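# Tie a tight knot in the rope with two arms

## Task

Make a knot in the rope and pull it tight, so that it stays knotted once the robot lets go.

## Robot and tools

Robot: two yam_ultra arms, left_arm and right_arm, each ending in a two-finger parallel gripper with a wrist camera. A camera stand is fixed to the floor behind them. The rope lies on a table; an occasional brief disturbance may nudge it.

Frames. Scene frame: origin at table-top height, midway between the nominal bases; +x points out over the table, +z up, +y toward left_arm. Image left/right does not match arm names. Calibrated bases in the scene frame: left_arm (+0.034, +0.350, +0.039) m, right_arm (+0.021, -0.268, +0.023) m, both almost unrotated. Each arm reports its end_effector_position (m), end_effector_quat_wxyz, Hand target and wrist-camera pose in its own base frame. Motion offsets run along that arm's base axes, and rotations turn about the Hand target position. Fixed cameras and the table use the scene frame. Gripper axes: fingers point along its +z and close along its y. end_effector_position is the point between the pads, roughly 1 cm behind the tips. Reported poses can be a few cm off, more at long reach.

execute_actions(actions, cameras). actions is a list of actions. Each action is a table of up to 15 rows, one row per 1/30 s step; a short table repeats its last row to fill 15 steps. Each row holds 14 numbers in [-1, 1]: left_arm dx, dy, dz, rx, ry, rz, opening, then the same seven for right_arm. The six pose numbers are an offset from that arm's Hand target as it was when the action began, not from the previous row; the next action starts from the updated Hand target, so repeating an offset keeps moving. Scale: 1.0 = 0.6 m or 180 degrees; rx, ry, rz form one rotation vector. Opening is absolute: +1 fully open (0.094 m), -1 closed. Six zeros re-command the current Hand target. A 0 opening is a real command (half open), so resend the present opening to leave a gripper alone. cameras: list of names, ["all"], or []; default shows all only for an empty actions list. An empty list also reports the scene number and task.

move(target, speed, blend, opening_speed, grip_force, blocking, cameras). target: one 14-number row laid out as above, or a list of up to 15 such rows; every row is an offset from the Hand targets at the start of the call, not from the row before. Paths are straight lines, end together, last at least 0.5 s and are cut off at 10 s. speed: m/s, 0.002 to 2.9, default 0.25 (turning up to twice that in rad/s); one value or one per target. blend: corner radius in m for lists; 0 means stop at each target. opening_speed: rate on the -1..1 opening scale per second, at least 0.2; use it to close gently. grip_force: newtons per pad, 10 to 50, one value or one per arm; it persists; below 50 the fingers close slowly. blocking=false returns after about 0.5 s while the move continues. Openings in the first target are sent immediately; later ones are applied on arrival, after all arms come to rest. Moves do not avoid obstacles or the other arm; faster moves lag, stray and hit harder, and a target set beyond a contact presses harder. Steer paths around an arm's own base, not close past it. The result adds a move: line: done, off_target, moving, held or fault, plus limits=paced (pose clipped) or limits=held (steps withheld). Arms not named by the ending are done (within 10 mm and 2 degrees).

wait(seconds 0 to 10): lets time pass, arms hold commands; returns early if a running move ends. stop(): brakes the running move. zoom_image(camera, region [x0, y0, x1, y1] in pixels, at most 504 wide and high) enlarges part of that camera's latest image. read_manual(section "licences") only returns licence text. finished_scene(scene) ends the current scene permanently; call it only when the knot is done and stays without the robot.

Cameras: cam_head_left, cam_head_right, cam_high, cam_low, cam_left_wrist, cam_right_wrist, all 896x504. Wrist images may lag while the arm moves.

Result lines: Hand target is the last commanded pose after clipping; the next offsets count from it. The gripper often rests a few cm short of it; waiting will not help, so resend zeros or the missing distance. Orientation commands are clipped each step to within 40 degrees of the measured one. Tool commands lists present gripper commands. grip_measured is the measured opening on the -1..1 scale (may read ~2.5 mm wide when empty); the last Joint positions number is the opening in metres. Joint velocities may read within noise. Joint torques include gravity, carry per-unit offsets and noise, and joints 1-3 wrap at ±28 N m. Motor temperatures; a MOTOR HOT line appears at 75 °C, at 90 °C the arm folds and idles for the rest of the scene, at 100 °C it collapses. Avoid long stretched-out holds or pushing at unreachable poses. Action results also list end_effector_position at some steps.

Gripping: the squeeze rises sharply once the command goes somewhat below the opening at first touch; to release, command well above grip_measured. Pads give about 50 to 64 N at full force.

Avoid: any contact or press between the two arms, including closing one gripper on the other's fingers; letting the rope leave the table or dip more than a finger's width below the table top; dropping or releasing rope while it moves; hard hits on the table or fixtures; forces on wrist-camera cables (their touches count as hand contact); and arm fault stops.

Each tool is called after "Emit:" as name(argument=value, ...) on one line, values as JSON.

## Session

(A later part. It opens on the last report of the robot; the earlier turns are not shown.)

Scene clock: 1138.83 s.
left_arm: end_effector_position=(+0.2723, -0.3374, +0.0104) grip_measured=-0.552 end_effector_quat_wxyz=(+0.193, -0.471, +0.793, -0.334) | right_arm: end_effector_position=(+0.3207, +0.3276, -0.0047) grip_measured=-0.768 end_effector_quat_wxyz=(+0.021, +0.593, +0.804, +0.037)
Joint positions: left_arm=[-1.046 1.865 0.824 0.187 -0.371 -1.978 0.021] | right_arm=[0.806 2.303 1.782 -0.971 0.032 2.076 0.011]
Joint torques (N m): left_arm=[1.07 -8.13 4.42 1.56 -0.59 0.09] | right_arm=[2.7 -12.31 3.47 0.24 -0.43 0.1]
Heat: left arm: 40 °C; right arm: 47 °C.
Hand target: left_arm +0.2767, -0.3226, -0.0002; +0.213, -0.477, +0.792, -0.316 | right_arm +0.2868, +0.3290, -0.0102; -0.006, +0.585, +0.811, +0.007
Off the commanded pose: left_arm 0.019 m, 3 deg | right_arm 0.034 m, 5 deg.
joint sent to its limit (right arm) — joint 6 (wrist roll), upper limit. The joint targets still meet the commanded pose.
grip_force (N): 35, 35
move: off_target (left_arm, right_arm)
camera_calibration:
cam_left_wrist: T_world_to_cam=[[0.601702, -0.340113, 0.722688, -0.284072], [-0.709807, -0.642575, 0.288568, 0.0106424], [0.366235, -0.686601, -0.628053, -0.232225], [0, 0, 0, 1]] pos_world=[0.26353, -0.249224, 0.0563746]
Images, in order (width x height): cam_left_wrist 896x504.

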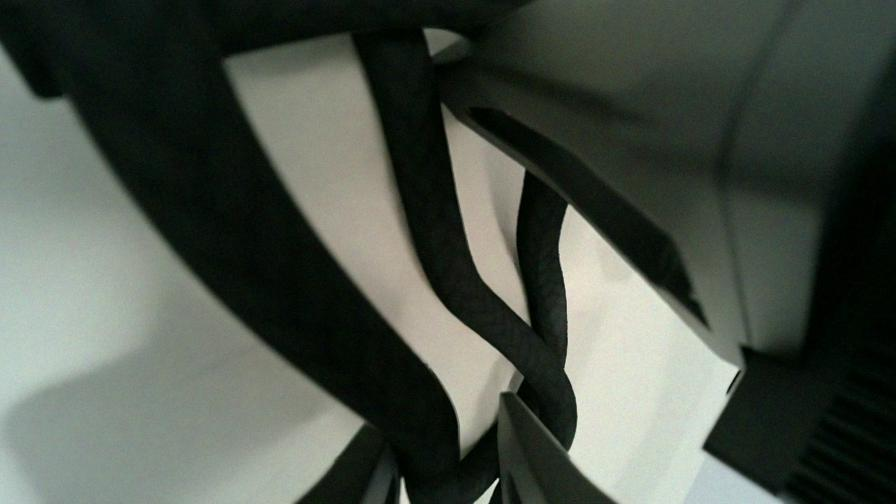

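Emit:
move(target=[[0,0,0,0,0,0,-0.35,0.025,-0.005,0,0,0,0,-1],[-0.08,0.025,0.11,0,0,0,-0.35,0.025,-0.005,0,0,0,0,-1],[-0.2,0.25,0.25,0,0,0,-0.35,0.025,-0.005,0,0,0,0,-1]], speed=0.08, opening_speed=1, cameras=["cam_left_wrist","cam_low"])

Emit:
zoom_image(camera="cam_low", region=[240, 140, 410, 260])

Scene clock: 1152.23 s.
left_arm: end_effector_position=(+0.1590, -0.1803, +0.1536) grip_measured=-0.352 end_effector_quat_wxyz=(+0.196, -0.464, +0.798, -0.332) | right_arm: end_effector_position=(+0.3198, +0.3277, -0.0048) grip_measured=-0.768 end_effector_quat_wxyz=(+0.018, +0.591, +0.805, +0.036)
Joint positions: left_arm=[-1.198 0.785 0.666 -0.789 -0.468 -2.088 0.03] | right_arm=[0.806 2.303 1.782 -0.973 0.026 2.071 0.011]
Joint torques (N m): left_arm=[-0.42 -1.51 7.15 1.1 -0.43 -0.02] | right_arm=[0.76 -10.35 6.89 0.05 -0.36 0]
Heat: left arm: 39 °C; right arm: 49 °C.
Hand target: left_arm +0.1567, -0.1726, +0.1498; +0.213, -0.477, +0.792, -0.316 | right_arm +0.3019, +0.3260, -0.0102; -0.006, +0.585, +0.811, +0.007
Off the commanded pose: left_arm 0.009 m, 3 deg | right_arm 0.019 m, 4 deg.
joint sent to its limit (left arm) — joint 6 (wrist roll), lower limit. The joint targets still meet the commanded pose.
grip_force (N): 35, 35
move: off_target (left_arm, right_arm)
camera_calibration:
cam_left_wrist: T_world_to_cam=[[0.593185, -0.356049, 0.722053, -0.267356], [-0.71965, -0.636549, 0.277324, -0.00580667], [0.360881, -0.68413, -0.633822, 0.0093388], [0, 0, 0, 1]] pos_world=[0.151043, -0.0924994, 0.200575]
Images, in order (width x height): cam_low 896x504, cam_left_wrist 896x504.

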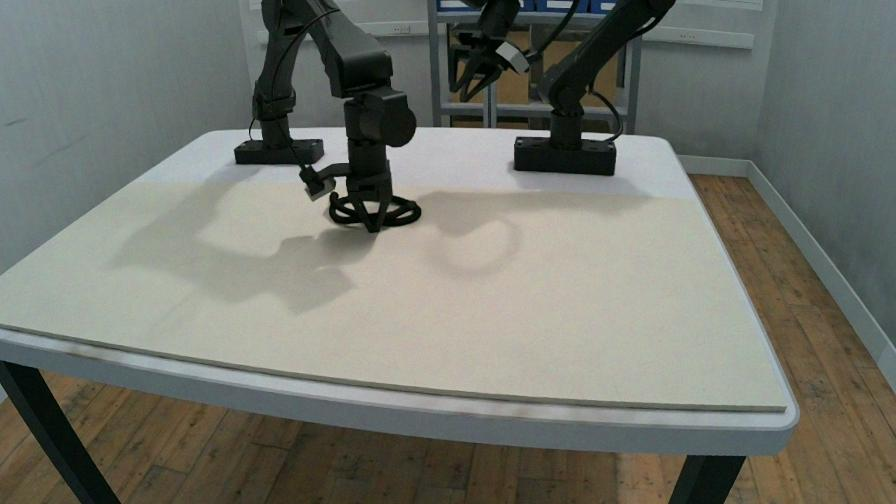

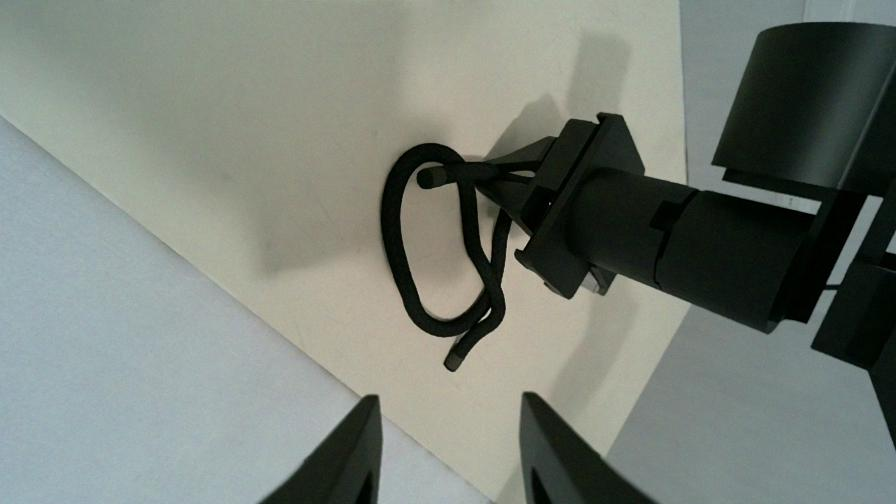

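Scaled by 2.965.

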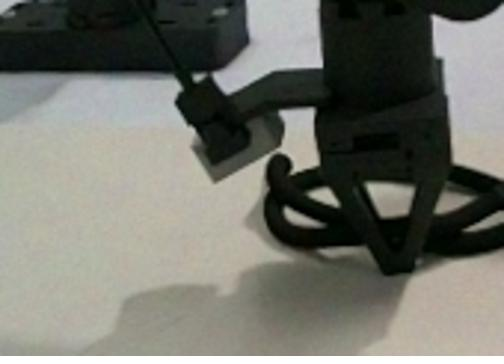

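Emit:
move(target=[[0.139,-0.197,-0.1,0,0,0,-0.5,0.02,0,0,0,0,0.08,-1],[0.139,-0.197,-0.2,0,0,0,-0.5,0.02,0,0,0,0,0.08,-1]], speed=0.15, cameras=["cam_left_wrist"])

Scene clock: 1173.20 s.
left_arm: end_effector_position=(+0.2398, -0.2987, +0.0372) grip_measured=-0.498 end_effector_quat_wxyz=(+0.206, -0.477, +0.790, -0.327) | right_arm: end_effector_position=(+0.3120, +0.3299, -0.0015) grip_measured=-0.768 end_effector_quat_wxyz=(-0.003, +0.477, +0.879, +0.023)
Joint positions: left_arm=[-1.096 1.629 0.681 0.064 -0.434 -2.026 0.024] | right_arm=[0.804 2.318 1.823 -1.033 -0.018 1.799 0.011]
Joint torques (N m): left_arm=[0.62 -6.75 4.98 1.5 -0.32 0.08] | right_arm=[-0.65 -8.84 8.68 0.28 0 -0.01]
Heat: left arm: 37 °C; right arm: 49 °C.
Hand target: left_arm +0.2401, -0.2907, +0.0297; +0.213, -0.477, +0.792, -0.316 | right_arm +0.3138, +0.3261, -0.0101; -0.007, +0.479, +0.878, +0.006
Off the commanded pose: left_arm 0.011 m, 1 deg | right_arm 0.010 m, 2 deg.
grip_force (N): 35, 35
move: off_target (left_arm)
camera_calibration:
cam_left_wrist: T_world_to_cam=[[0.60131, -0.339539, 0.723284, -0.270493], [-0.697701, -0.664292, 0.268195, -0.00392915], [0.389409, -0.665905, -0.636342, -0.175892], [0, 0, 0, 1]] pos_world=[0.228403, -0.211581, 0.084769]
Images, in order (width x height): cam_left_wrist 896x504.

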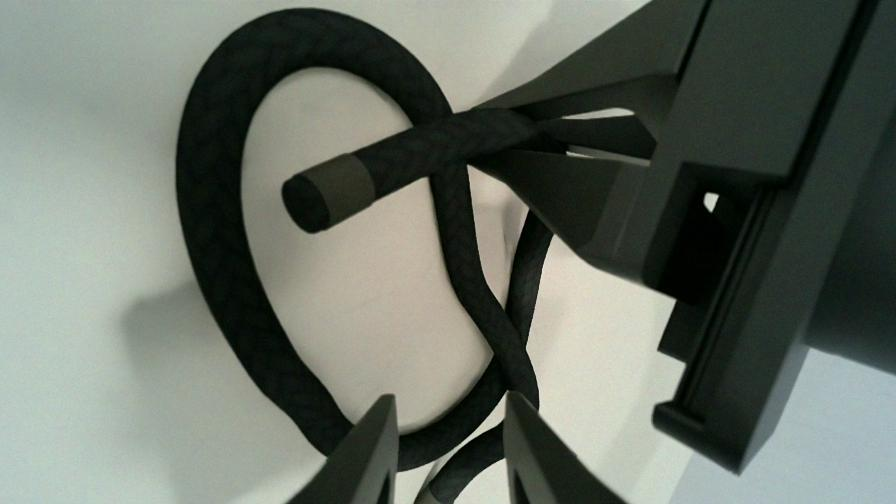

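Emit:
move(target=[[-0.02,0.02,-0.03,0,0,0,-0.5,0,0,0,0,0,0,-1],[-0.02,0.02,-0.09,0,0,0,-0.5,0,0,0,0,0,0,-1]], speed=0.06, cameras=["cam_left_wrist"])

Scene clock: 1184.47 s.
left_arm: end_effector_position=(+0.2411, -0.2951, +0.0018) grip_measured=-0.499 end_effector_quat_wxyz=(+0.215, -0.483, +0.769, -0.359) | right_arm: end_effector_position=(+0.3120, +0.3299, -0.0015) grip_measured=-0.768 end_effector_quat_wxyz=(-0.003, +0.477, +0.879, +0.023)
Joint positions: left_arm=[-1.102 1.762 0.554 0.394 -0.464 -2.036 0.024] | right_arm=[0.804 2.318 1.823 -1.033 -0.018 1.799 0.011]
Joint torques (N m): left_arm=[-0.46 -5.35 3.03 1.15 -0.12 0.03] | right_arm=[-0.64 -8.85 8.68 0.28 0 -0.01]
Heat: left arm: 38 °C; right arm: 48 °C.
Hand target: left_arm +0.2281, -0.2788, -0.0242; +0.213, -0.477, +0.792, -0.316 | right_arm +0.3138, +0.3261, -0.0101; -0.007, +0.479, +0.878, +0.006
Off the commanded pose: left_arm 0.033 m, 6 deg | right_arm 0.010 m, 2 deg.
grip_force (N): 35, 35
move: off_target (left_arm)
camera_calibration:
cam_left_wrist: T_world_to_cam=[[0.571107, -0.283075, 0.770523, -0.220606], [-0.696989, -0.663082, 0.273, 0.00907479], [0.43364, -0.692958, -0.575991, -0.215288], [0, 0, 0, 1]] pos_world=[0.225672, -0.205616, 0.0435009]
Images, in order (width x height): cam_left_wrist 896x504.

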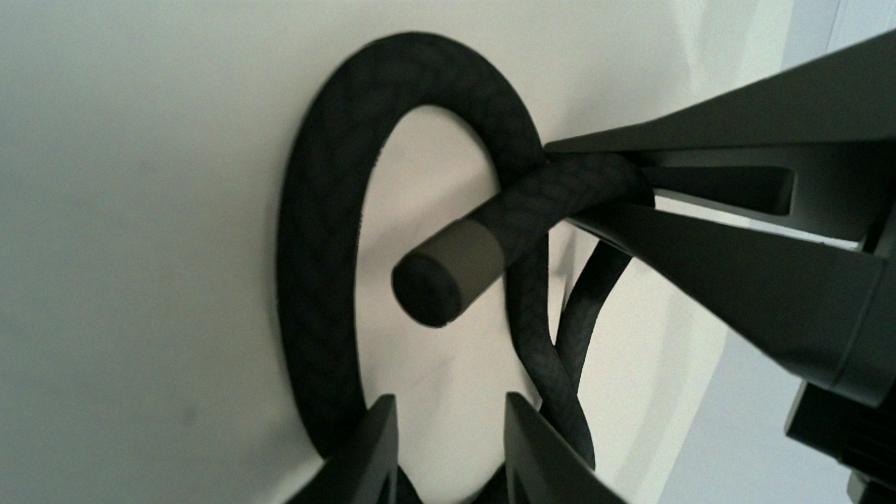

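Emit:
move(target=[[0,0,0.045,0,0,0,-0.5,0,0,0,0,0,0,-1]], speed=0.06, cameras=["cam_left_wrist"])

Scene clock: 1196.90 s.
left_arm: end_effector_position=(+0.2329, -0.2836, +0.0046) grip_measured=-0.499 end_effector_quat_wxyz=(+0.211, -0.480, +0.784, -0.332) | right_arm: end_effector_position=(+0.3120, +0.3299, -0.0015) grip_measured=-0.768 end_effector_quat_wxyz=(-0.003, +0.477, +0.879, +0.023)
Joint positions: left_arm=[-1.102 1.693 0.554 0.264 -0.451 -2.036 0.024] | right_arm=[0.804 2.318 1.823 -1.033 -0.018 1.799 0.011]
Joint torques (N m): left_arm=[-0.51 -8.46 5.64 0.97 -0.27 0.02] | right_arm=[-0.62 -8.84 8.68 0.28 0 0]
Heat: left arm: 37 °C; right arm: 46 °C.
Hand target: left_arm +0.2280, -0.2788, +0.0028; +0.213, -0.477, +0.792, -0.316 | right_arm +0.3138, +0.3261, -0.0101; -0.007, +0.479, +0.878, +0.006
Off the commanded pose: left_arm 0.007 m, 2 deg | right_arm 0.010 m, 2 deg.
grip_force (N): 35, 35
move: done
camera_calibration:
cam_left_wrist: T_world_to_cam=[[0.596155, -0.326339, 0.733554, -0.232772], [-0.692993, -0.670516, 0.264896, 0.00722366], [0.405414, -0.666267, -0.625882, -0.187742], [0, 0, 0, 1]] pos_world=[0.219887, -0.196205, 0.051333]
Images, in order (width x height): cam_left_wrist 896x504.

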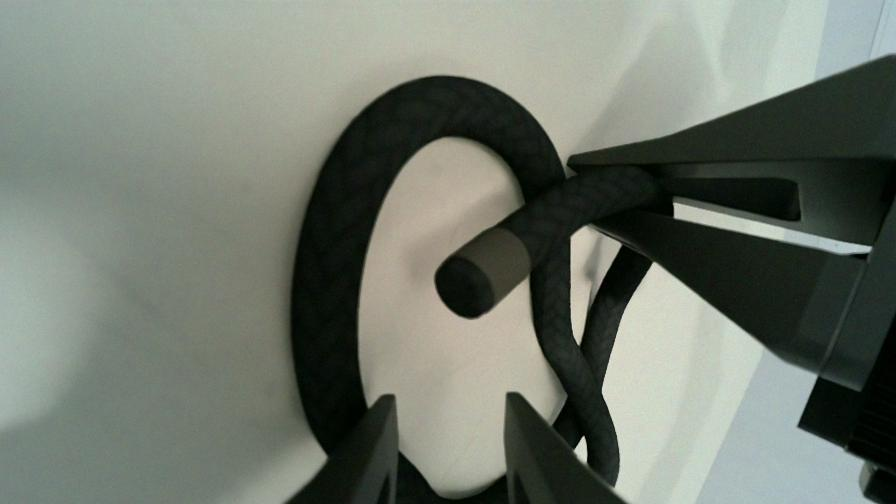

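Emit:
move(target=[[-0.013,0.019,0.02,0,0,0,-0.5,0,0,0,0,0,0,-1],[-0.013,0.019,-0.048,0,0,0,-0.5,0,0,0,0,0,0,-1]], speed=0.06, cameras=["cam_left_wrist"])

Scene clock: 1211.13 s.
left_arm: end_effector_position=(+0.2292, -0.2780, -0.0086) grip_measured=-0.499 end_effector_quat_wxyz=(+0.213, -0.482, +0.778, -0.343) | right_arm: end_effector_position=(+0.3120, +0.3299, -0.0015) grip_measured=-0.768 end_effector_quat_wxyz=(-0.003, +0.477, +0.879, +0.023)
Joint positions: left_arm=[-1.11 1.737 0.492 0.391 -0.463 -2.043 0.024] | right_arm=[0.804 2.318 1.823 -1.033 -0.018 1.799 0.011]
Joint torques (N m): left_arm=[-0.5 -4.94 3.33 1.38 -0.19 0.02] | right_arm=[-0.64 -8.85 8.65 0.29 0 -0.01]
Heat: left arm: 37 °C; right arm: 46 °C.
Hand target: left_arm +0.2204, -0.2674, -0.0260; +0.213, -0.477, +0.792, -0.316 | right_arm +0.3138, +0.3261, -0.0101; -0.007, +0.479, +0.878, +0.006
Off the commanded pose: left_arm 0.022 m, 4 deg | right_arm 0.010 m, 2 deg.
grip_force (N): 35, 35
move: off_target (left_arm)
camera_calibration:
cam_left_wrist: T_world_to_cam=[[0.586274, -0.308638, 0.749016, -0.211777], [-0.693619, -0.66892, 0.267279, 0.0125432], [0.41854, -0.676231, -0.606248, -0.196443], [0, 0, 0, 1]] pos_world=[0.215079, -0.189813, 0.0361789]
Images, in order (width x height): cam_left_wrist 896x504.

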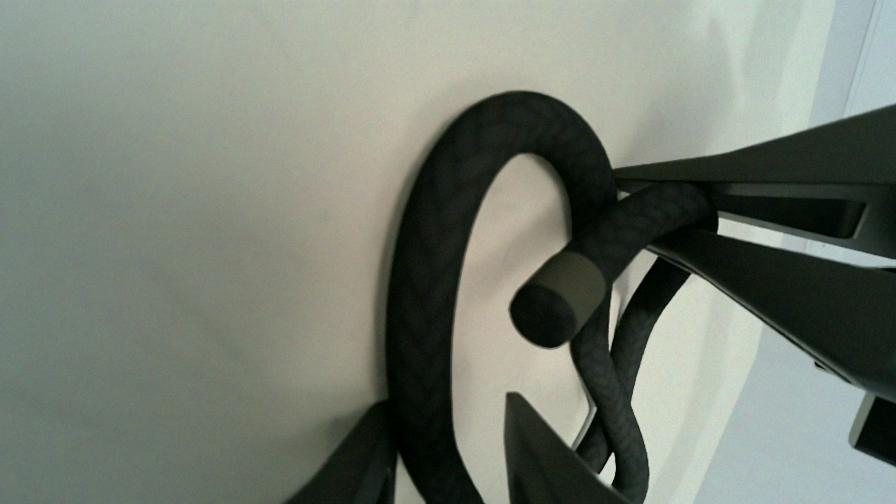

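Emit:
move(target=[[-0.006,0.003,0,0,0,0,-0.75,0,0,0,0,0,0,-1],[-0.006,0.003,-0.005,0,0,0,-1,0,0,0,0,0,0,-1]], speed=0.05, opening_speed=0.6, cameras=["cam_left_wrist"])

Scene clock: 1217.70 s.
left_arm: end_effector_position=(+0.2261, -0.2775, -0.0122) grip_measured=-0.798 end_effector_quat_wxyz=(+0.211, -0.482, +0.778, -0.343) | right_arm: end_effector_position=(+0.3120, +0.3299, -0.0015) grip_measured=-0.768 end_effector_quat_wxyz=(-0.003, +0.477, +0.879, +0.023)
Joint positions: left_arm=[-1.118 1.747 0.481 0.408 -0.465 -2.051 0.009] | right_arm=[0.804 2.318 1.823 -1.033 -0.018 1.799 0.011]
Joint torques (N m): left_arm=[-0.65 -5.2 2.92 1.37 -0.24 0.02] | right_arm=[-0.62 -8.84 8.68 0.28 0 0]
Heat: left arm: 37 °C; right arm: 45 °C.
Hand target: left_arm +0.2167, -0.2655, -0.0291; +0.213, -0.477, +0.792, -0.316 | right_arm +0.3138, +0.3261, -0.0101; -0.007, +0.479, +0.878, +0.006
Off the commanded pose: left_arm 0.023 m, 3 deg | right_arm 0.010 m, 2 deg.
grip_force (N): 35, 35
move: off_target (left_arm); target 2's new opening was sent with left_arm's hand 0.023 m and 4 deg from that target
camera_calibration:
cam_left_wrist: T_world_to_cam=[[0.588183, -0.308418, 0.747609, -0.207368], [-0.693781, -0.667465, 0.270478, 0.0121573], [0.415583, -0.677767, -0.606566, -0.196775], [0, 0, 0, 1]] pos_world=[0.212181, -0.189209, 0.0323845]
Images, in order (width x height): cam_left_wrist 896x504.

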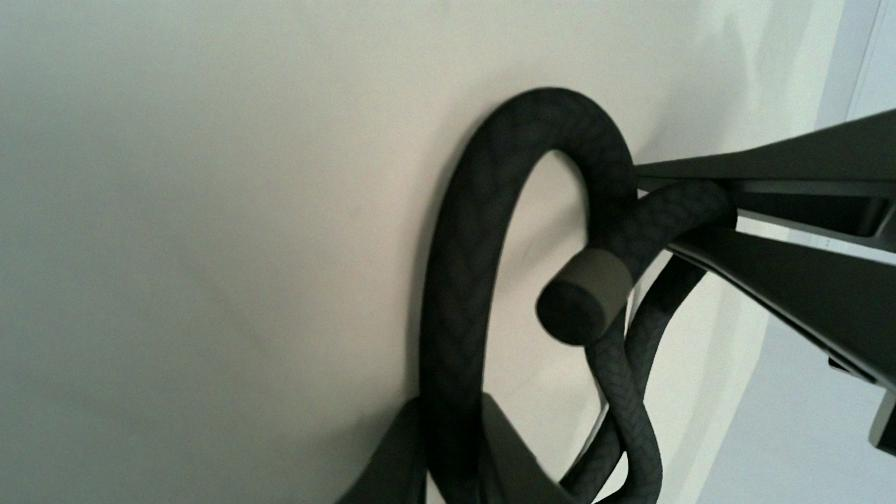

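Emit:
move(target=[[0.01,-0.015,0.14,0,0,0,-1,0,0,0,0,0,-0.04,-1]], speed=0.07, cameras=["cam_left_wrist"])

Scene clock: 1223.90 s.
left_arm: end_effector_position=(+0.2205, -0.2701, +0.0442) grip_measured=-0.798 end_effector_quat_wxyz=(+0.209, -0.479, +0.793, -0.311) | right_arm: end_effector_position=(+0.3120, +0.3299, -0.0015) grip_measured=-0.768 end_effector_quat_wxyz=(-0.004, +0.527, +0.850, +0.023)
Joint positions: left_arm=[-1.118 1.489 0.604 -0.042 -0.455 -2.051 0.009] | right_arm=[0.804 2.318 1.823 -1.033 -0.018 1.914 0.011]
Joint torques (N m): left_arm=[-0.18 -7.28 8.87 1.11 -0.32 0.07] | right_arm=[-0.59 -8.99 8.42 0.32 0.02 0.11]
Heat: left arm: 37 °C; right arm: 45 °C.
Hand target: left_arm +0.2227, -0.2745, +0.0549; +0.213, -0.477, +0.792, -0.316 | right_arm +0.3138, +0.3261, -0.0101; -0.007, +0.533, +0.846, +0.007
Off the commanded pose: left_arm 0.012 m, 1 deg | right_arm 0.010 m, 2 deg.
grip_force (N): 35, 35
move: off_target (left_arm)
camera_calibration:
cam_left_wrist: T_world_to_cam=[[0.613596, -0.355444, 0.705095, -0.260473], [-0.688245, -0.678465, 0.256913, -0.00562734], [0.387065, -0.642919, -0.660936, -0.137044], [0, 0, 0, 1]] pos_world=[0.208997, -0.184509, 0.0945273]
Images, in order (width x height): cam_left_wrist 896x504.

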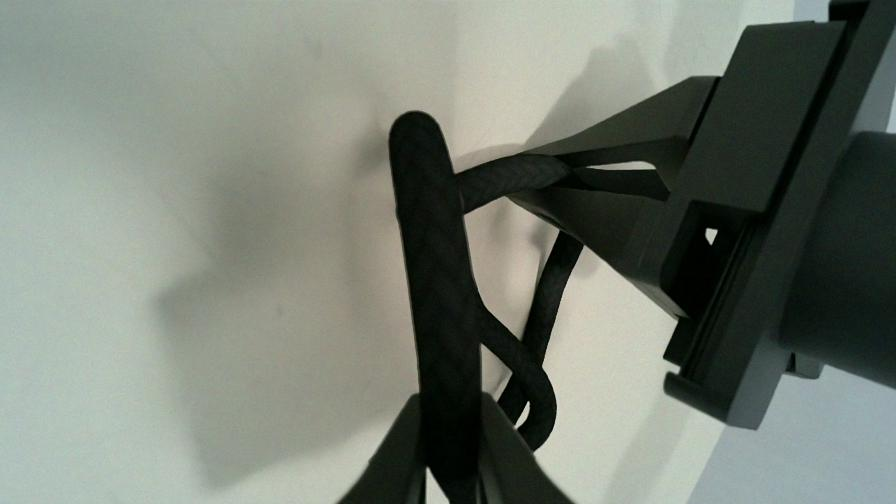

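Emit:
move(target=[[0,0,0,0,0,0,-1,-0.07,0.045,0.01,0,0,0,-1]], speed=0.06, cameras=["cam_left_wrist"])

Scene clock: 1229.97 s.
left_arm: end_effector_position=(+0.2204, -0.2697, +0.0439) grip_measured=-0.798 end_effector_quat_wxyz=(+0.210, -0.479, +0.794, -0.310) | right_arm: end_effector_position=(+0.2784, +0.3588, -0.0015) grip_measured=-0.768 end_effector_quat_wxyz=(-0.007, +0.532, +0.846, +0.022)
Joint positions: left_arm=[-1.118 1.489 0.604 -0.044 -0.455 -2.051 0.009] | right_arm=[0.901 2.318 1.823 -1.033 -0.018 2.024 0.011]
Joint torques (N m): left_arm=[-0.2 -7.28 8.87 1.11 -0.32 0.07] | right_arm=[0.5 -11.43 5.6 0.35 0.06 0.15]
Heat: left arm: 37 °C; right arm: 45 °C.
Hand target: left_arm +0.2227, -0.2745, +0.0549; +0.213, -0.477, +0.792, -0.316 | right_arm +0.2717, +0.3531, -0.0041; -0.007, +0.533, +0.846, +0.007
Off the commanded pose: left_arm 0.012 m, 1 deg | right_arm 0.009 m, 2 deg.
grip_force (N): 35, 35
move: off_target (left_arm)
camera_calibration:
cam_left_wrist: T_world_to_cam=[[0.614155, -0.35662, 0.704014, -0.260505], [-0.688034, -0.678905, 0.256314, -0.00560436], [0.386553, -0.641802, -0.66232, -0.136497], [0, 0, 0, 1]] pos_world=[0.208898, -0.18431, 0.0944307]
Images, in order (width x height): cam_left_wrist 896x504.

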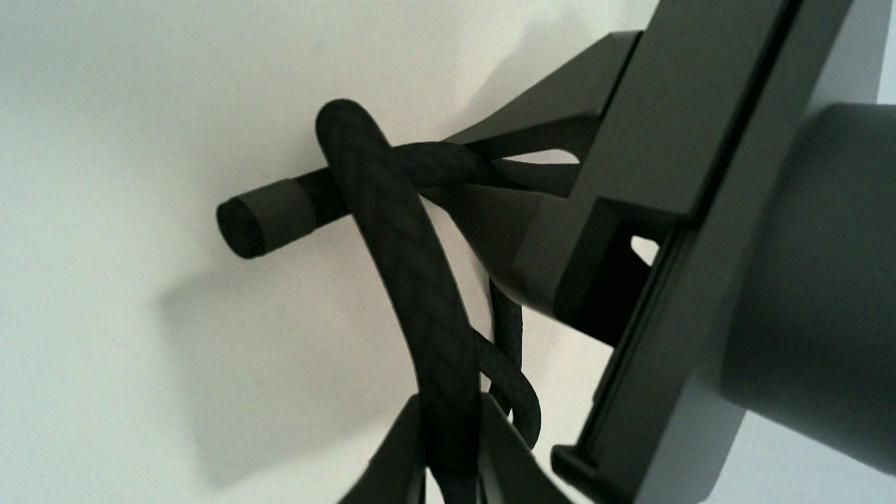

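Emit:
move(target=[[0,0,0,0,0,0,-1,-0.028,0.02,0.0,0,0,0.03,-1],[0,0,-0.07,0,0,0,-1,-0.028,0.02,0.0,0,0,0.03,-1]], speed=0.06, cameras=["cam_left_wrist","cam_low"])

Emit:
zoom_image(camera="cam_low", region=[290, 120, 460, 240])

Scene clock: 1247.10 s.
left_arm: end_effector_position=(+0.2204, -0.2760, +0.0144) grip_measured=-0.799 end_effector_quat_wxyz=(+0.203, -0.478, +0.797, -0.310) | right_arm: end_effector_position=(+0.2672, +0.3672, -0.0015) grip_measured=-0.768 end_effector_quat_wxyz=(+0.000, +0.498, +0.867, +0.022)
Joint positions: left_arm=[-1.119 1.606 0.566 0.11 -0.44 -2.051 0.009] | right_arm=[0.937 2.318 1.823 -1.033 -0.006 1.98 0.011]
Joint torques (N m): left_arm=[-0.14 -5.82 4.79 1.79 -0.48 0.06] | right_arm=[1.16 -11.45 5.56 0.33 -0.08 0.06]
Heat: left arm: 38 °C; right arm: 45 °C.
Hand target: left_arm +0.2227, -0.2745, +0.0130; +0.213, -0.477, +0.792, -0.316 | right_arm +0.2550, +0.3651, -0.0041; -0.007, +0.493, +0.870, +0.006
Off the commanded pose: left_arm 0.003 m, 1 deg | right_arm 0.013 m, 2 deg.
grip_force (N): 35, 35
move: off_target (right_arm)
camera_calibration:
cam_left_wrist: T_world_to_cam=[[0.618387, -0.359144, 0.699008, -0.243479], [-0.691695, -0.670945, 0.267192, 0.000618678], [0.373035, -0.648728, -0.663322, -0.159016], [0, 0, 0, 1]] pos_world=[0.210311, -0.190187, 0.0645498]
Images, in order (width x height): cam_low 896x504, cam_left_wrist 896x504.

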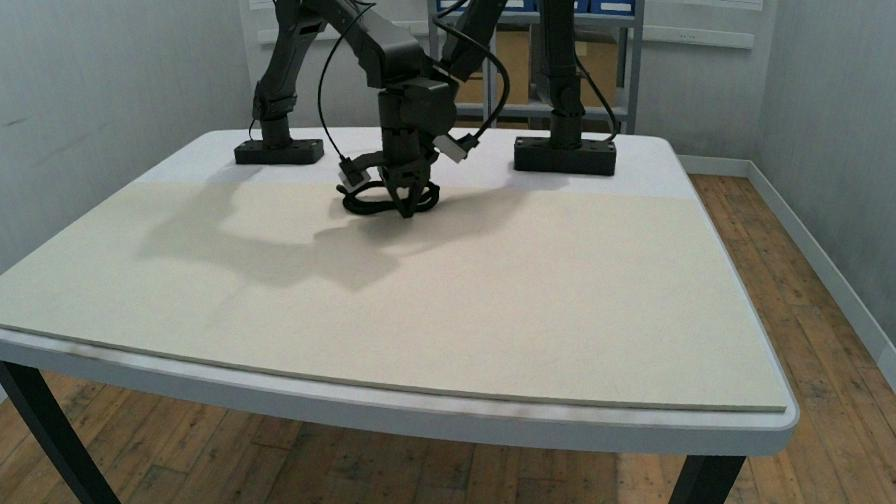

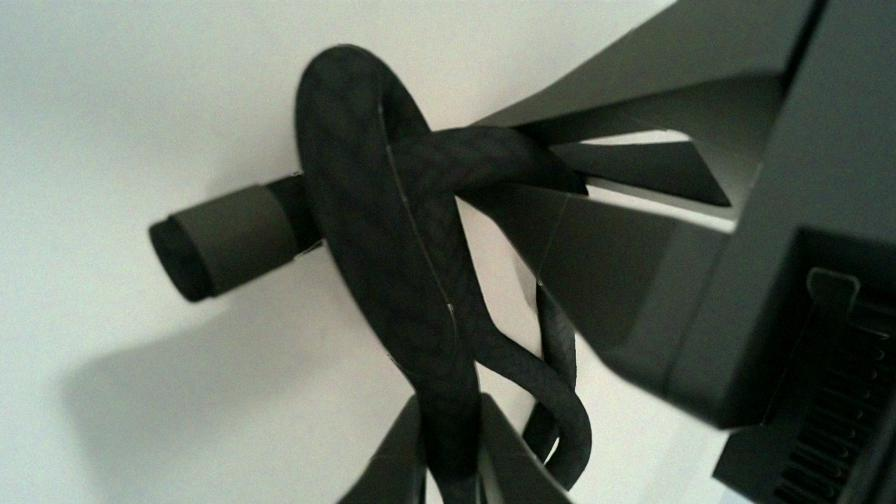

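Scaled by 2.965.

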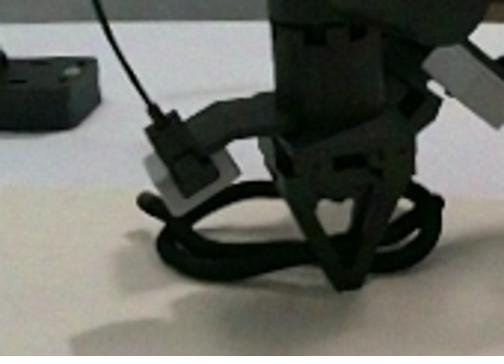

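Emit:
move(target=[[0,0,-0.03,0,0,0,-1,-0.02,0.012,0,0,0,0,-1],[0,0,-0.03,0,0,0,-0.4,-0.02,0.012,0,0,0,0,-1]], speed=0.05, opening_speed=0.6, cameras=["cam_left_wrist"])

Scene clock: 1261.37 s.
left_arm: end_effector_position=(+0.2180, -0.2754, -0.0070) grip_measured=-0.404 end_effector_quat_wxyz=(+0.200, -0.480, +0.796, -0.310) | right_arm: end_effector_position=(+0.2663, +0.3681, -0.0014) grip_measured=-0.768 end_effector_quat_wxyz=(+0.014, +0.499, +0.866, +0.021)
Joint positions: left_arm=[-1.125 1.686 0.529 0.223 -0.44 -2.063 0.028] | right_arm=[0.952 2.318 1.823 -1.033 0.024 1.997 0.011]
Joint torques (N m): left_arm=[0.32 -6.48 5.01 1.66 -0.48 0.19] | right_arm=[2.4 -11.7 5.18 0.36 -0.34 0.21]
Heat: left arm: 37 °C; right arm: 46 °C.
Hand target: left_arm +0.2227, -0.2746, -0.0050; +0.213, -0.477, +0.792, -0.316 | right_arm +0.2431, +0.3723, -0.0041; -0.007, +0.493, +0.870, +0.007
Off the commanded pose: left_arm 0.005 m, 2 deg | right_arm 0.024 m, 3 deg.
grip_force (N): 35, 35
move: off_target (right_arm); target 2's new opening was sent with left_arm's hand 0.011 m and 1 deg from that target
camera_calibration:
cam_left_wrist: T_world_to_cam=[[0.6232, -0.354507, 0.697098, -0.226586], [-0.688016, -0.672316, 0.273176, 0.00400505], [0.371827, -0.649858, -0.662894, -0.171975], [0, 0, 0, 1]] pos_world=[0.207909, -0.189393, 0.0428575]
Images, in order (width x height): cam_left_wrist 896x504.

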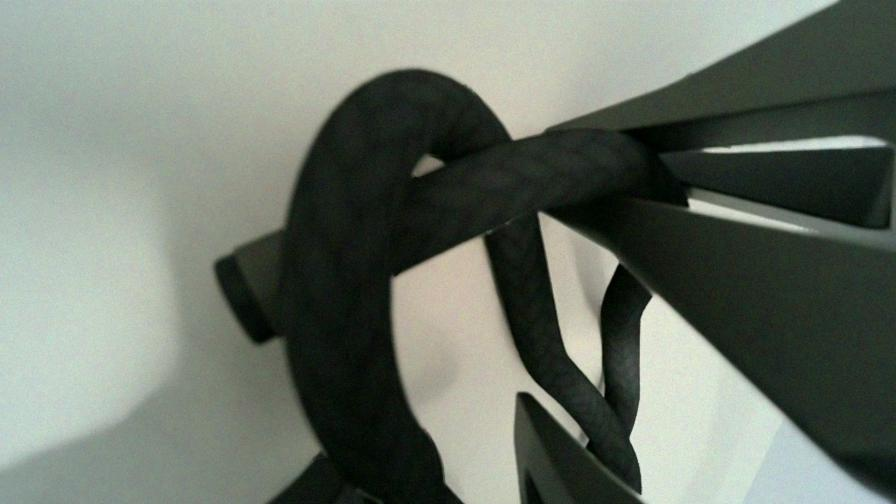

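Emit:
move(target=[[0,0,0.03,0,0,0,-0.4,0.01,-0.004,0,0,0,0,-1]], speed=0.05, cameras=["cam_left_wrist"])

Scene clock: 1266.03 s.
left_arm: end_effector_position=(+0.2125, -0.2686, -0.0040) grip_measured=-0.402 end_effector_quat_wxyz=(+0.196, -0.477, +0.804, -0.295) | right_arm: end_effector_position=(+0.2632, +0.3703, -0.0015) grip_measured=-0.768 end_effector_quat_wxyz=(+0.004, +0.499, +0.866, +0.022)
Joint positions: left_arm=[-1.125 1.641 0.529 0.146 -0.427 -2.061 0.028] | right_arm=[0.952 2.318 1.823 -1.033 0.003 1.997 0.011]
Joint torques (N m): left_arm=[0.28 -8.84 7.16 1.39 -0.62 0.13] | right_arm=[1.36 -11.32 5.81 0.32 -0.16 0.07]
Heat: left arm: 37 °C; right arm: 46 °C.
Hand target: left_arm +0.2227, -0.2746, +0.0129; +0.213, -0.477, +0.792, -0.316 | right_arm +0.2491, +0.3699, -0.0041; -0.007, +0.493, +0.870, +0.007
Off the commanded pose: left_arm 0.021 m, 3 deg | right_arm 0.014 m, 2 deg.
grip_force (N): 35, 35
move: off_target (left_arm, right_arm)
camera_calibration:
cam_left_wrist: T_world_to_cam=[[0.635048, -0.378291, 0.673506, -0.231808], [-0.688235, -0.673001, 0.270928, 0.00370824], [0.35078, -0.635582, -0.687741, -0.155272], [0, 0, 0, 1]] pos_world=[0.204228, -0.183883, 0.0483325]
Images, in order (width x height): cam_left_wrist 896x504.

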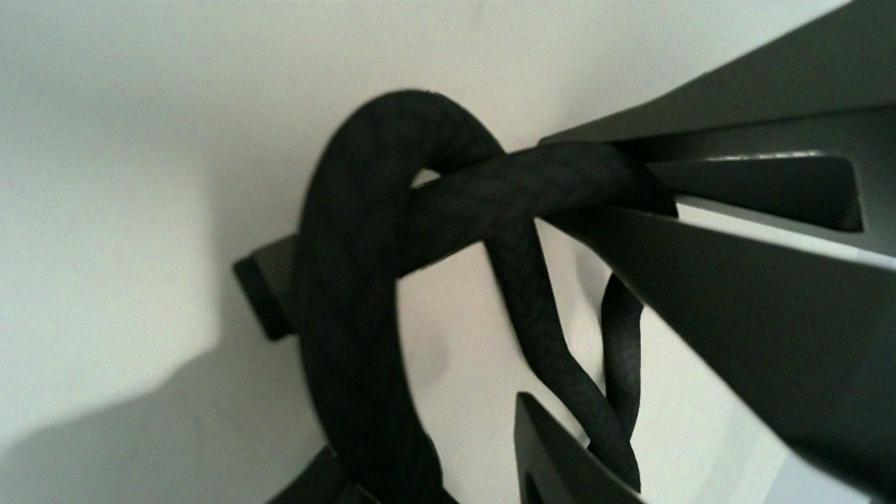

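Emit:
move(target=[[0.0,0,0.03,0,0,0,-0.3,0,0,0,0,0,0,-1]], speed=0.05, cameras=["cam_left_wrist"])

Scene clock: 1291.60 s.
left_arm: end_effector_position=(+0.2096, -0.2614, +0.0082) grip_measured=-0.302 end_effector_quat_wxyz=(+0.199, -0.476, +0.807, -0.287) | right_arm: end_effector_position=(+0.2623, +0.3695, -0.0015) grip_measured=-0.768 end_effector_quat_wxyz=(+0.002, +0.498, +0.867, +0.019)
Joint positions: left_arm=[-1.125 1.569 0.538 0.046 -0.431 -2.06 0.033] | right_arm=[0.952 2.318 1.823 -1.037 0.001 1.995 0.011]
Joint torques (N m): left_arm=[0.29 -8.23 9.31 1.37 -0.59 0.13] | right_arm=[1.39 -11.32 5.79 0.36 -0.15 0.09]
Heat: left arm: 39 °C; right arm: 46 °C.
Hand target: left_arm +0.2227, -0.2745, +0.0309; +0.213, -0.477, +0.792, -0.316 | right_arm +0.2490, +0.3699, -0.0041; -0.007, +0.493, +0.870, +0.007
Off the commanded pose: left_arm 0.029 m, 4 deg | right_arm 0.013 m, 2 deg.
grip_force (N): 35, 35
move: off_target (left_arm, right_arm)
camera_calibration:
cam_left_wrist: T_world_to_cam=[[0.638676, -0.390349, 0.663114, -0.239359], [-0.686318, -0.678654, 0.261528, 0.00153187], [0.347937, -0.622139, -0.701344, -0.137107], [0, 0, 0, 1]] pos_world=[0.201629, -0.177694, 0.0621623]
Images, in order (width x height): cam_left_wrist 896x504.

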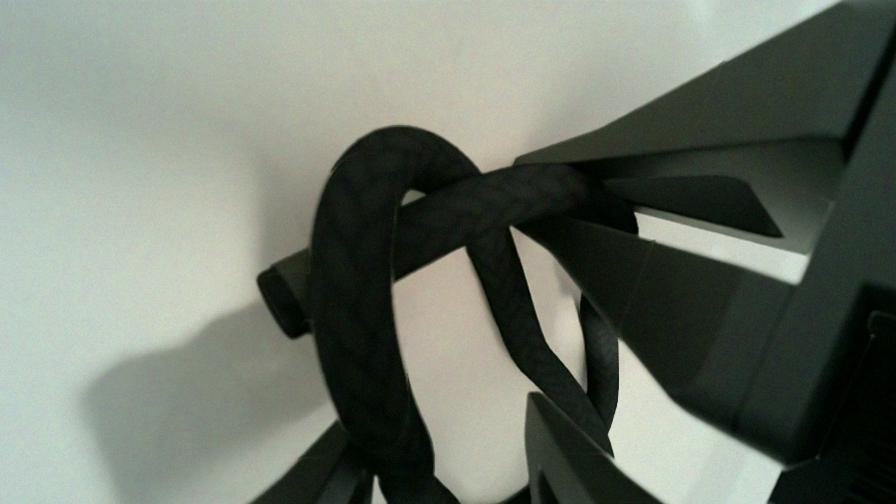

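Emit:
move(target=[[-0.012,0.008,0.035,0,0,0,-0.2,0,0,0,0,0,0,-1]], speed=0.05, cameras=["cam_left_wrist"])

Scene clock: 1299.67 s.
left_arm: end_effector_position=(+0.2055, -0.2546, +0.0276) grip_measured=-0.202 end_effector_quat_wxyz=(+0.202, -0.477, +0.807, -0.283) | right_arm: end_effector_position=(+0.2608, +0.3690, -0.0016) grip_measured=-0.768 end_effector_quat_wxyz=(+0.000, +0.498, +0.867, +0.017)
Joint positions: left_arm=[-1.133 1.474 0.556 -0.079 -0.442 -2.067 0.037] | right_arm=[0.952 2.318 1.823 -1.042 -0.004 1.994 0.011]
Joint torques (N m): left_arm=[-0.54 -7.76 9.89 1.37 -0.59 0.03] | right_arm=[1.37 -11.3 5.78 0.41 -0.11 0.11]
Heat: left arm: 39 °C; right arm: 46 °C.
Hand target: left_arm +0.2156, -0.2698, +0.0520; +0.213, -0.477, +0.792, -0.316 | right_arm +0.2490, +0.3699, -0.0041; -0.007, +0.493, +0.870, +0.006
Off the commanded pose: left_arm 0.030 m, 4 deg | right_arm 0.012 m, 2 deg.
grip_force (N): 35, 35
move: off_target (left_arm, right_arm)
camera_calibration:
cam_left_wrist: T_world_to_cam=[[0.638957, -0.394452, 0.66041, -0.248002], [-0.684317, -0.683595, 0.253788, -0.00324906], [0.351346, -0.614089, -0.706718, -0.116368], [0, 0, 0, 1]] pos_world=[0.197124, -0.171506, 0.0823683]
Images, in order (width x height): cam_left_wrist 896x504.

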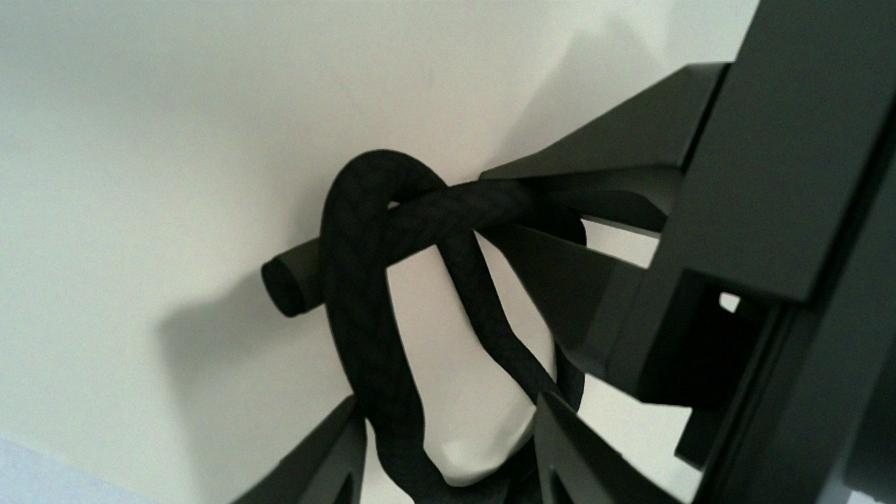

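Emit:
move(target=[[-0.03,0.02,0.07,0,0,0,-0.2,0,0,0,0,0,0,-1]], speed=0.06, cameras=["cam_left_wrist"])

Scene clock: 1304.50 s.
left_arm: end_effector_position=(+0.1841, -0.2448, +0.0679) grip_measured=-0.202 end_effector_quat_wxyz=(+0.194, -0.464, +0.818, -0.279) | right_arm: end_effector_position=(+0.2556, +0.3704, -0.0008) grip_measured=-0.768 end_effector_quat_wxyz=(-0.003, +0.494, +0.869, +0.014)
Joint positions: left_arm=[-1.184 1.281 0.611 -0.348 -0.443 -2.088 0.037] | right_arm=[0.961 2.316 1.823 -1.051 -0.008 1.995 0.011]
Joint torques (N m): left_arm=[0.01 -5.86 10.63 1.51 -0.76 -0.01] | right_arm=[0.66 -11.14 5.76 0.49 -0.06 0.1]
Heat: left arm: 38 °C; right arm: 46 °C.
Hand target: left_arm +0.1975, -0.2578, +0.0940; +0.213, -0.477, +0.792, -0.316 | right_arm +0.2490, +0.3700, -0.0041; -0.007, +0.493, +0.870, +0.007
Off the commanded pose: left_arm 0.032 m, 6 deg | right_arm 0.007 m, 1 deg.
joint sent to its limit (left arm) — joint 6 (wrist roll), lower limit. The joint targets still meet the commanded pose.
grip_force (N): 35, 35
move: off_target (left_arm)
camera_calibration:
cam_left_wrist: T_world_to_cam=[[0.634083, -0.422009, 0.647956, -0.261992], [-0.704052, -0.66159, 0.258089, -0.0126348], [0.319765, -0.619844, -0.716619, -0.0692317], [0, 0, 0, 1]] pos_world=[0.179367, -0.161835, 0.123407]
Images, in order (width x height): cam_left_wrist 896x504.

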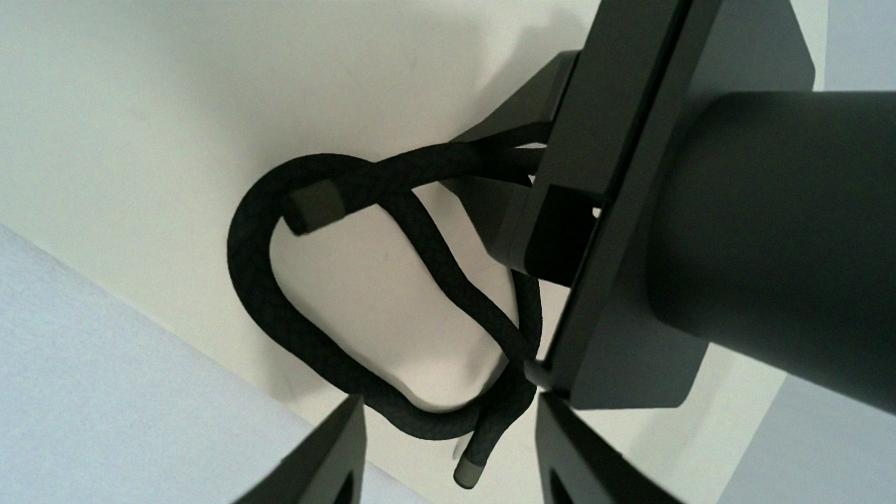

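Emit:
move(target=[[-0.05,0.06,0.12,0,0,0,-0.2,0,0,0,0,0,0,-1],[-0.05,0.06,0.15,0.1916,0.1694,-0.248,-0.2,0,0,0,0,0,0,-1]], speed=0.2, cameras=["cam_left_wrist","cam_high","cam_head_left"])

Emit:
zoom_image(camera="cam_head_left", region=[380, 180, 620, 320])

Scene clock: 1357.37 s.
left_arm: end_effector_position=(+0.1718, -0.2269, +0.1716) grip_measured=-0.202 end_effector_quat_wxyz=(+0.097, -0.289, +0.939, -0.158) | right_arm: end_effector_position=(+0.2546, +0.3712, -0.0008) grip_measured=-0.768 end_effector_quat_wxyz=(-0.006, +0.494, +0.869, +0.015)
Joint positions: left_arm=[-0.986 1.287 1.179 -1.103 -0.095 -1.567 0.037] | right_arm=[0.961 2.316 1.823 -1.05 -0.015 1.995 0.011]
Joint torques (N m): left_arm=[0.03 -4.93 7.06 0.96 -0.09 -0.01] | right_arm=[0.69 -11.14 5.76 0.48 0 0.09]
Motor temperatures (°C): left_arm=[29 36 39 37 32 31 29] | right_arm=[30 51 41 31 30 31 31]
Heat: left arm: 39 °C; right arm: 51 °C.
Hand target: left_arm +0.1711, -0.2259, +0.1716; +0.097, -0.290, +0.939, -0.157 (not the last commanded pose) | right_arm +0.2489, +0.3699, -0.0041; -0.007, +0.493, +0.870, +0.006
Off the commanded pose: left_arm 0.014 m, 29 deg | right_arm 0.007 m, 1 deg.
grip_force (N): 35, 35
move: held (left_arm; a check stopped the path); path passed 1 of 2 targets; limits=held
pose unreachable (left arm): on one or more control steps of this call, first in action 0 (counted from 0), this arm could not follow its commanded pose, so it was not sent that pose on those steps. It may still have moved: this result reports where it is.
cause: moving toward the commanded pose would bring a part of the arm too close to another arm (this arm's fingers and the right arm's wrist (the part past joint 4), at the place that arm is still heading or pushing toward).
camera_calibration:
cam_left_wrist: T_world_to_cam=[[0.496596, -0.787017, 0.366056, -0.324648], [-0.863264, -0.403915, 0.302703, 0.0418531], [-0.090377, -0.466324, -0.879985, 0.153494], [0, 0, 0, 1]] pos_world=[0.211222, -0.16702, 0.241243]
Images, in order (width x height): cam_head_left 896x504, cam_high 896x504, cam_left_wrist 896x504.

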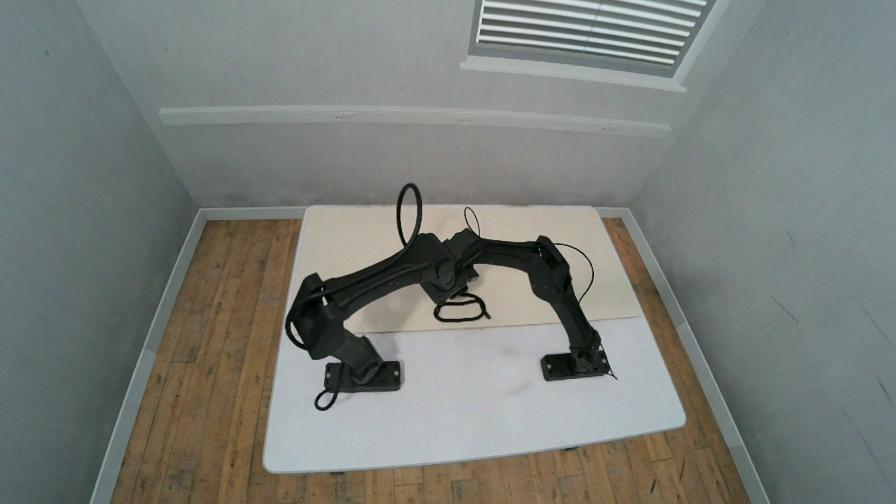

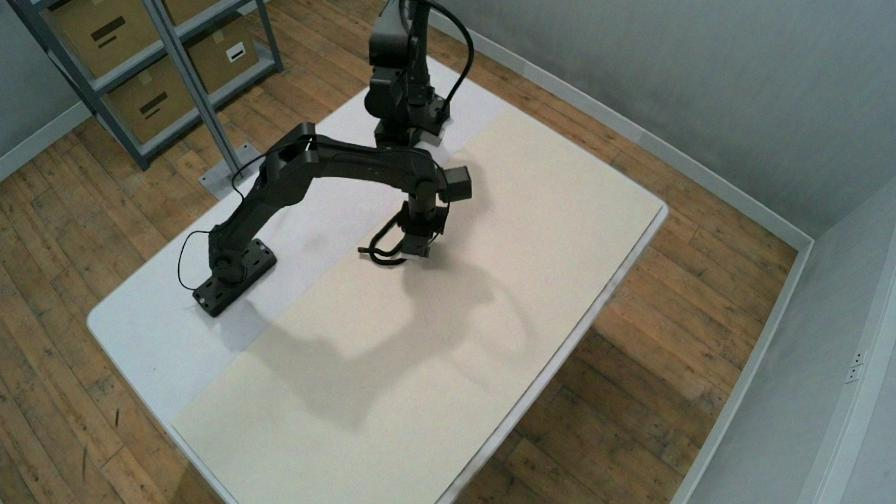

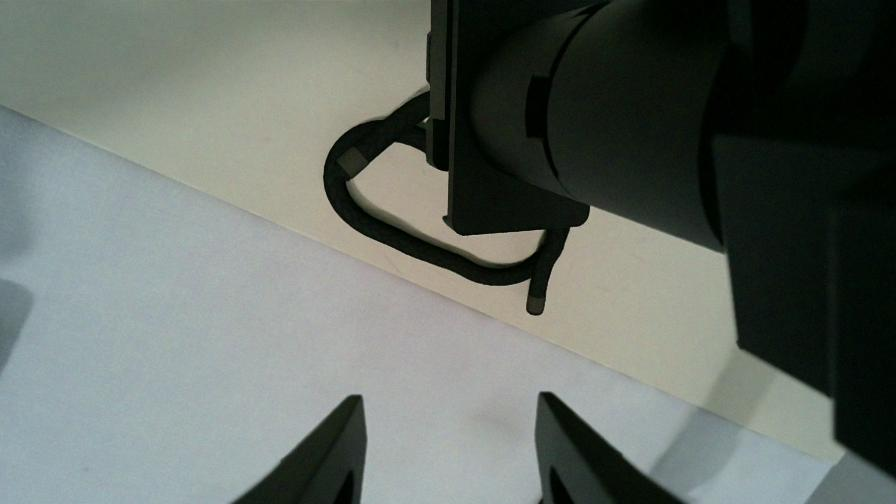

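Scaled by 2.100.

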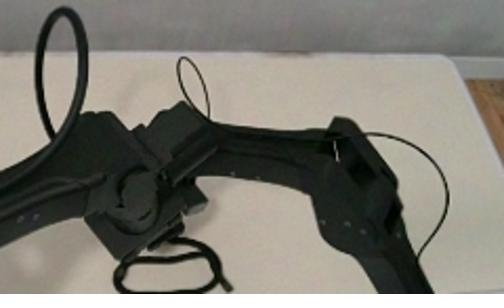

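Emit:
move(target=[[0,0,0,0,0,0,-0.2,0,0,0.09,0,0,0,-1],[0,0,0,0,0,0,-0.2,0.13,-0.13,0.09,0,0,0,-1],[0,0,0,0,0,0,-0.2,0.2,-0.2,0.09,0,0,-0.1,-1],[0,0,0,0,0,0,-0.2,0.2,-0.2,-0.015,0,0,-0.1,-1]], speed=0.12, blend=[0.02,0.02,0.02,0], cameras=["cam_left_wrist"])

Scene clock: 1373.37 s.
left_arm: end_effector_position=(+0.1718, -0.2269, +0.1716) grip_measured=-0.202 end_effector_quat_wxyz=(+0.097, -0.289, +0.939, -0.158) | right_arm: end_effector_position=(+0.3739, +0.2571, +0.0050) grip_measured=-0.768 end_effector_quat_wxyz=(-0.001, +0.618, +0.786, +0.029)
Joint positions: left_arm=[-0.986 1.287 1.179 -1.103 -0.095 -1.567 0.037] | right_arm=[0.592 2.298 1.814 -1.033 -0.02 1.925 0.011]
Joint torques (N m): left_arm=[0.06 -4.92 7.05 0.97 -0.09 0] | right_arm=[-0.43 -9.24 5.01 0.69 0.02 0.1]
Heat: left arm: 38 °C; right arm: 51 °C.
Hand target: left_arm +0.1711, -0.2259, +0.1716; +0.097, -0.290, +0.939, -0.157 | right_arm +0.3691, +0.2500, -0.0130; -0.006, +0.623, +0.782, +0.008
Off the commanded pose: left_arm 0.001 m, 0 deg | right_arm 0.020 m, 3 deg.
grip_force (N): 35, 35
move: off_target (right_arm)
camera_calibration:
cam_left_wrist: T_world_to_cam=[[0.496596, -0.787017, 0.366056, -0.324648], [-0.863264, -0.403915, 0.302703, 0.0418531], [-0.090377, -0.466324, -0.879985, 0.153494], [0, 0, 0, 1]] pos_world=[0.211222, -0.16702, 0.241243]
Images, in order (width x height): cam_left_wrist 896x504.

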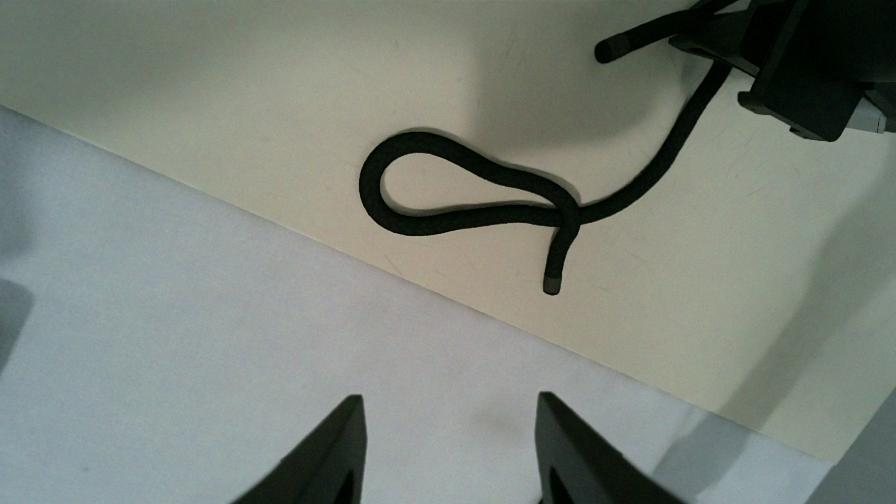

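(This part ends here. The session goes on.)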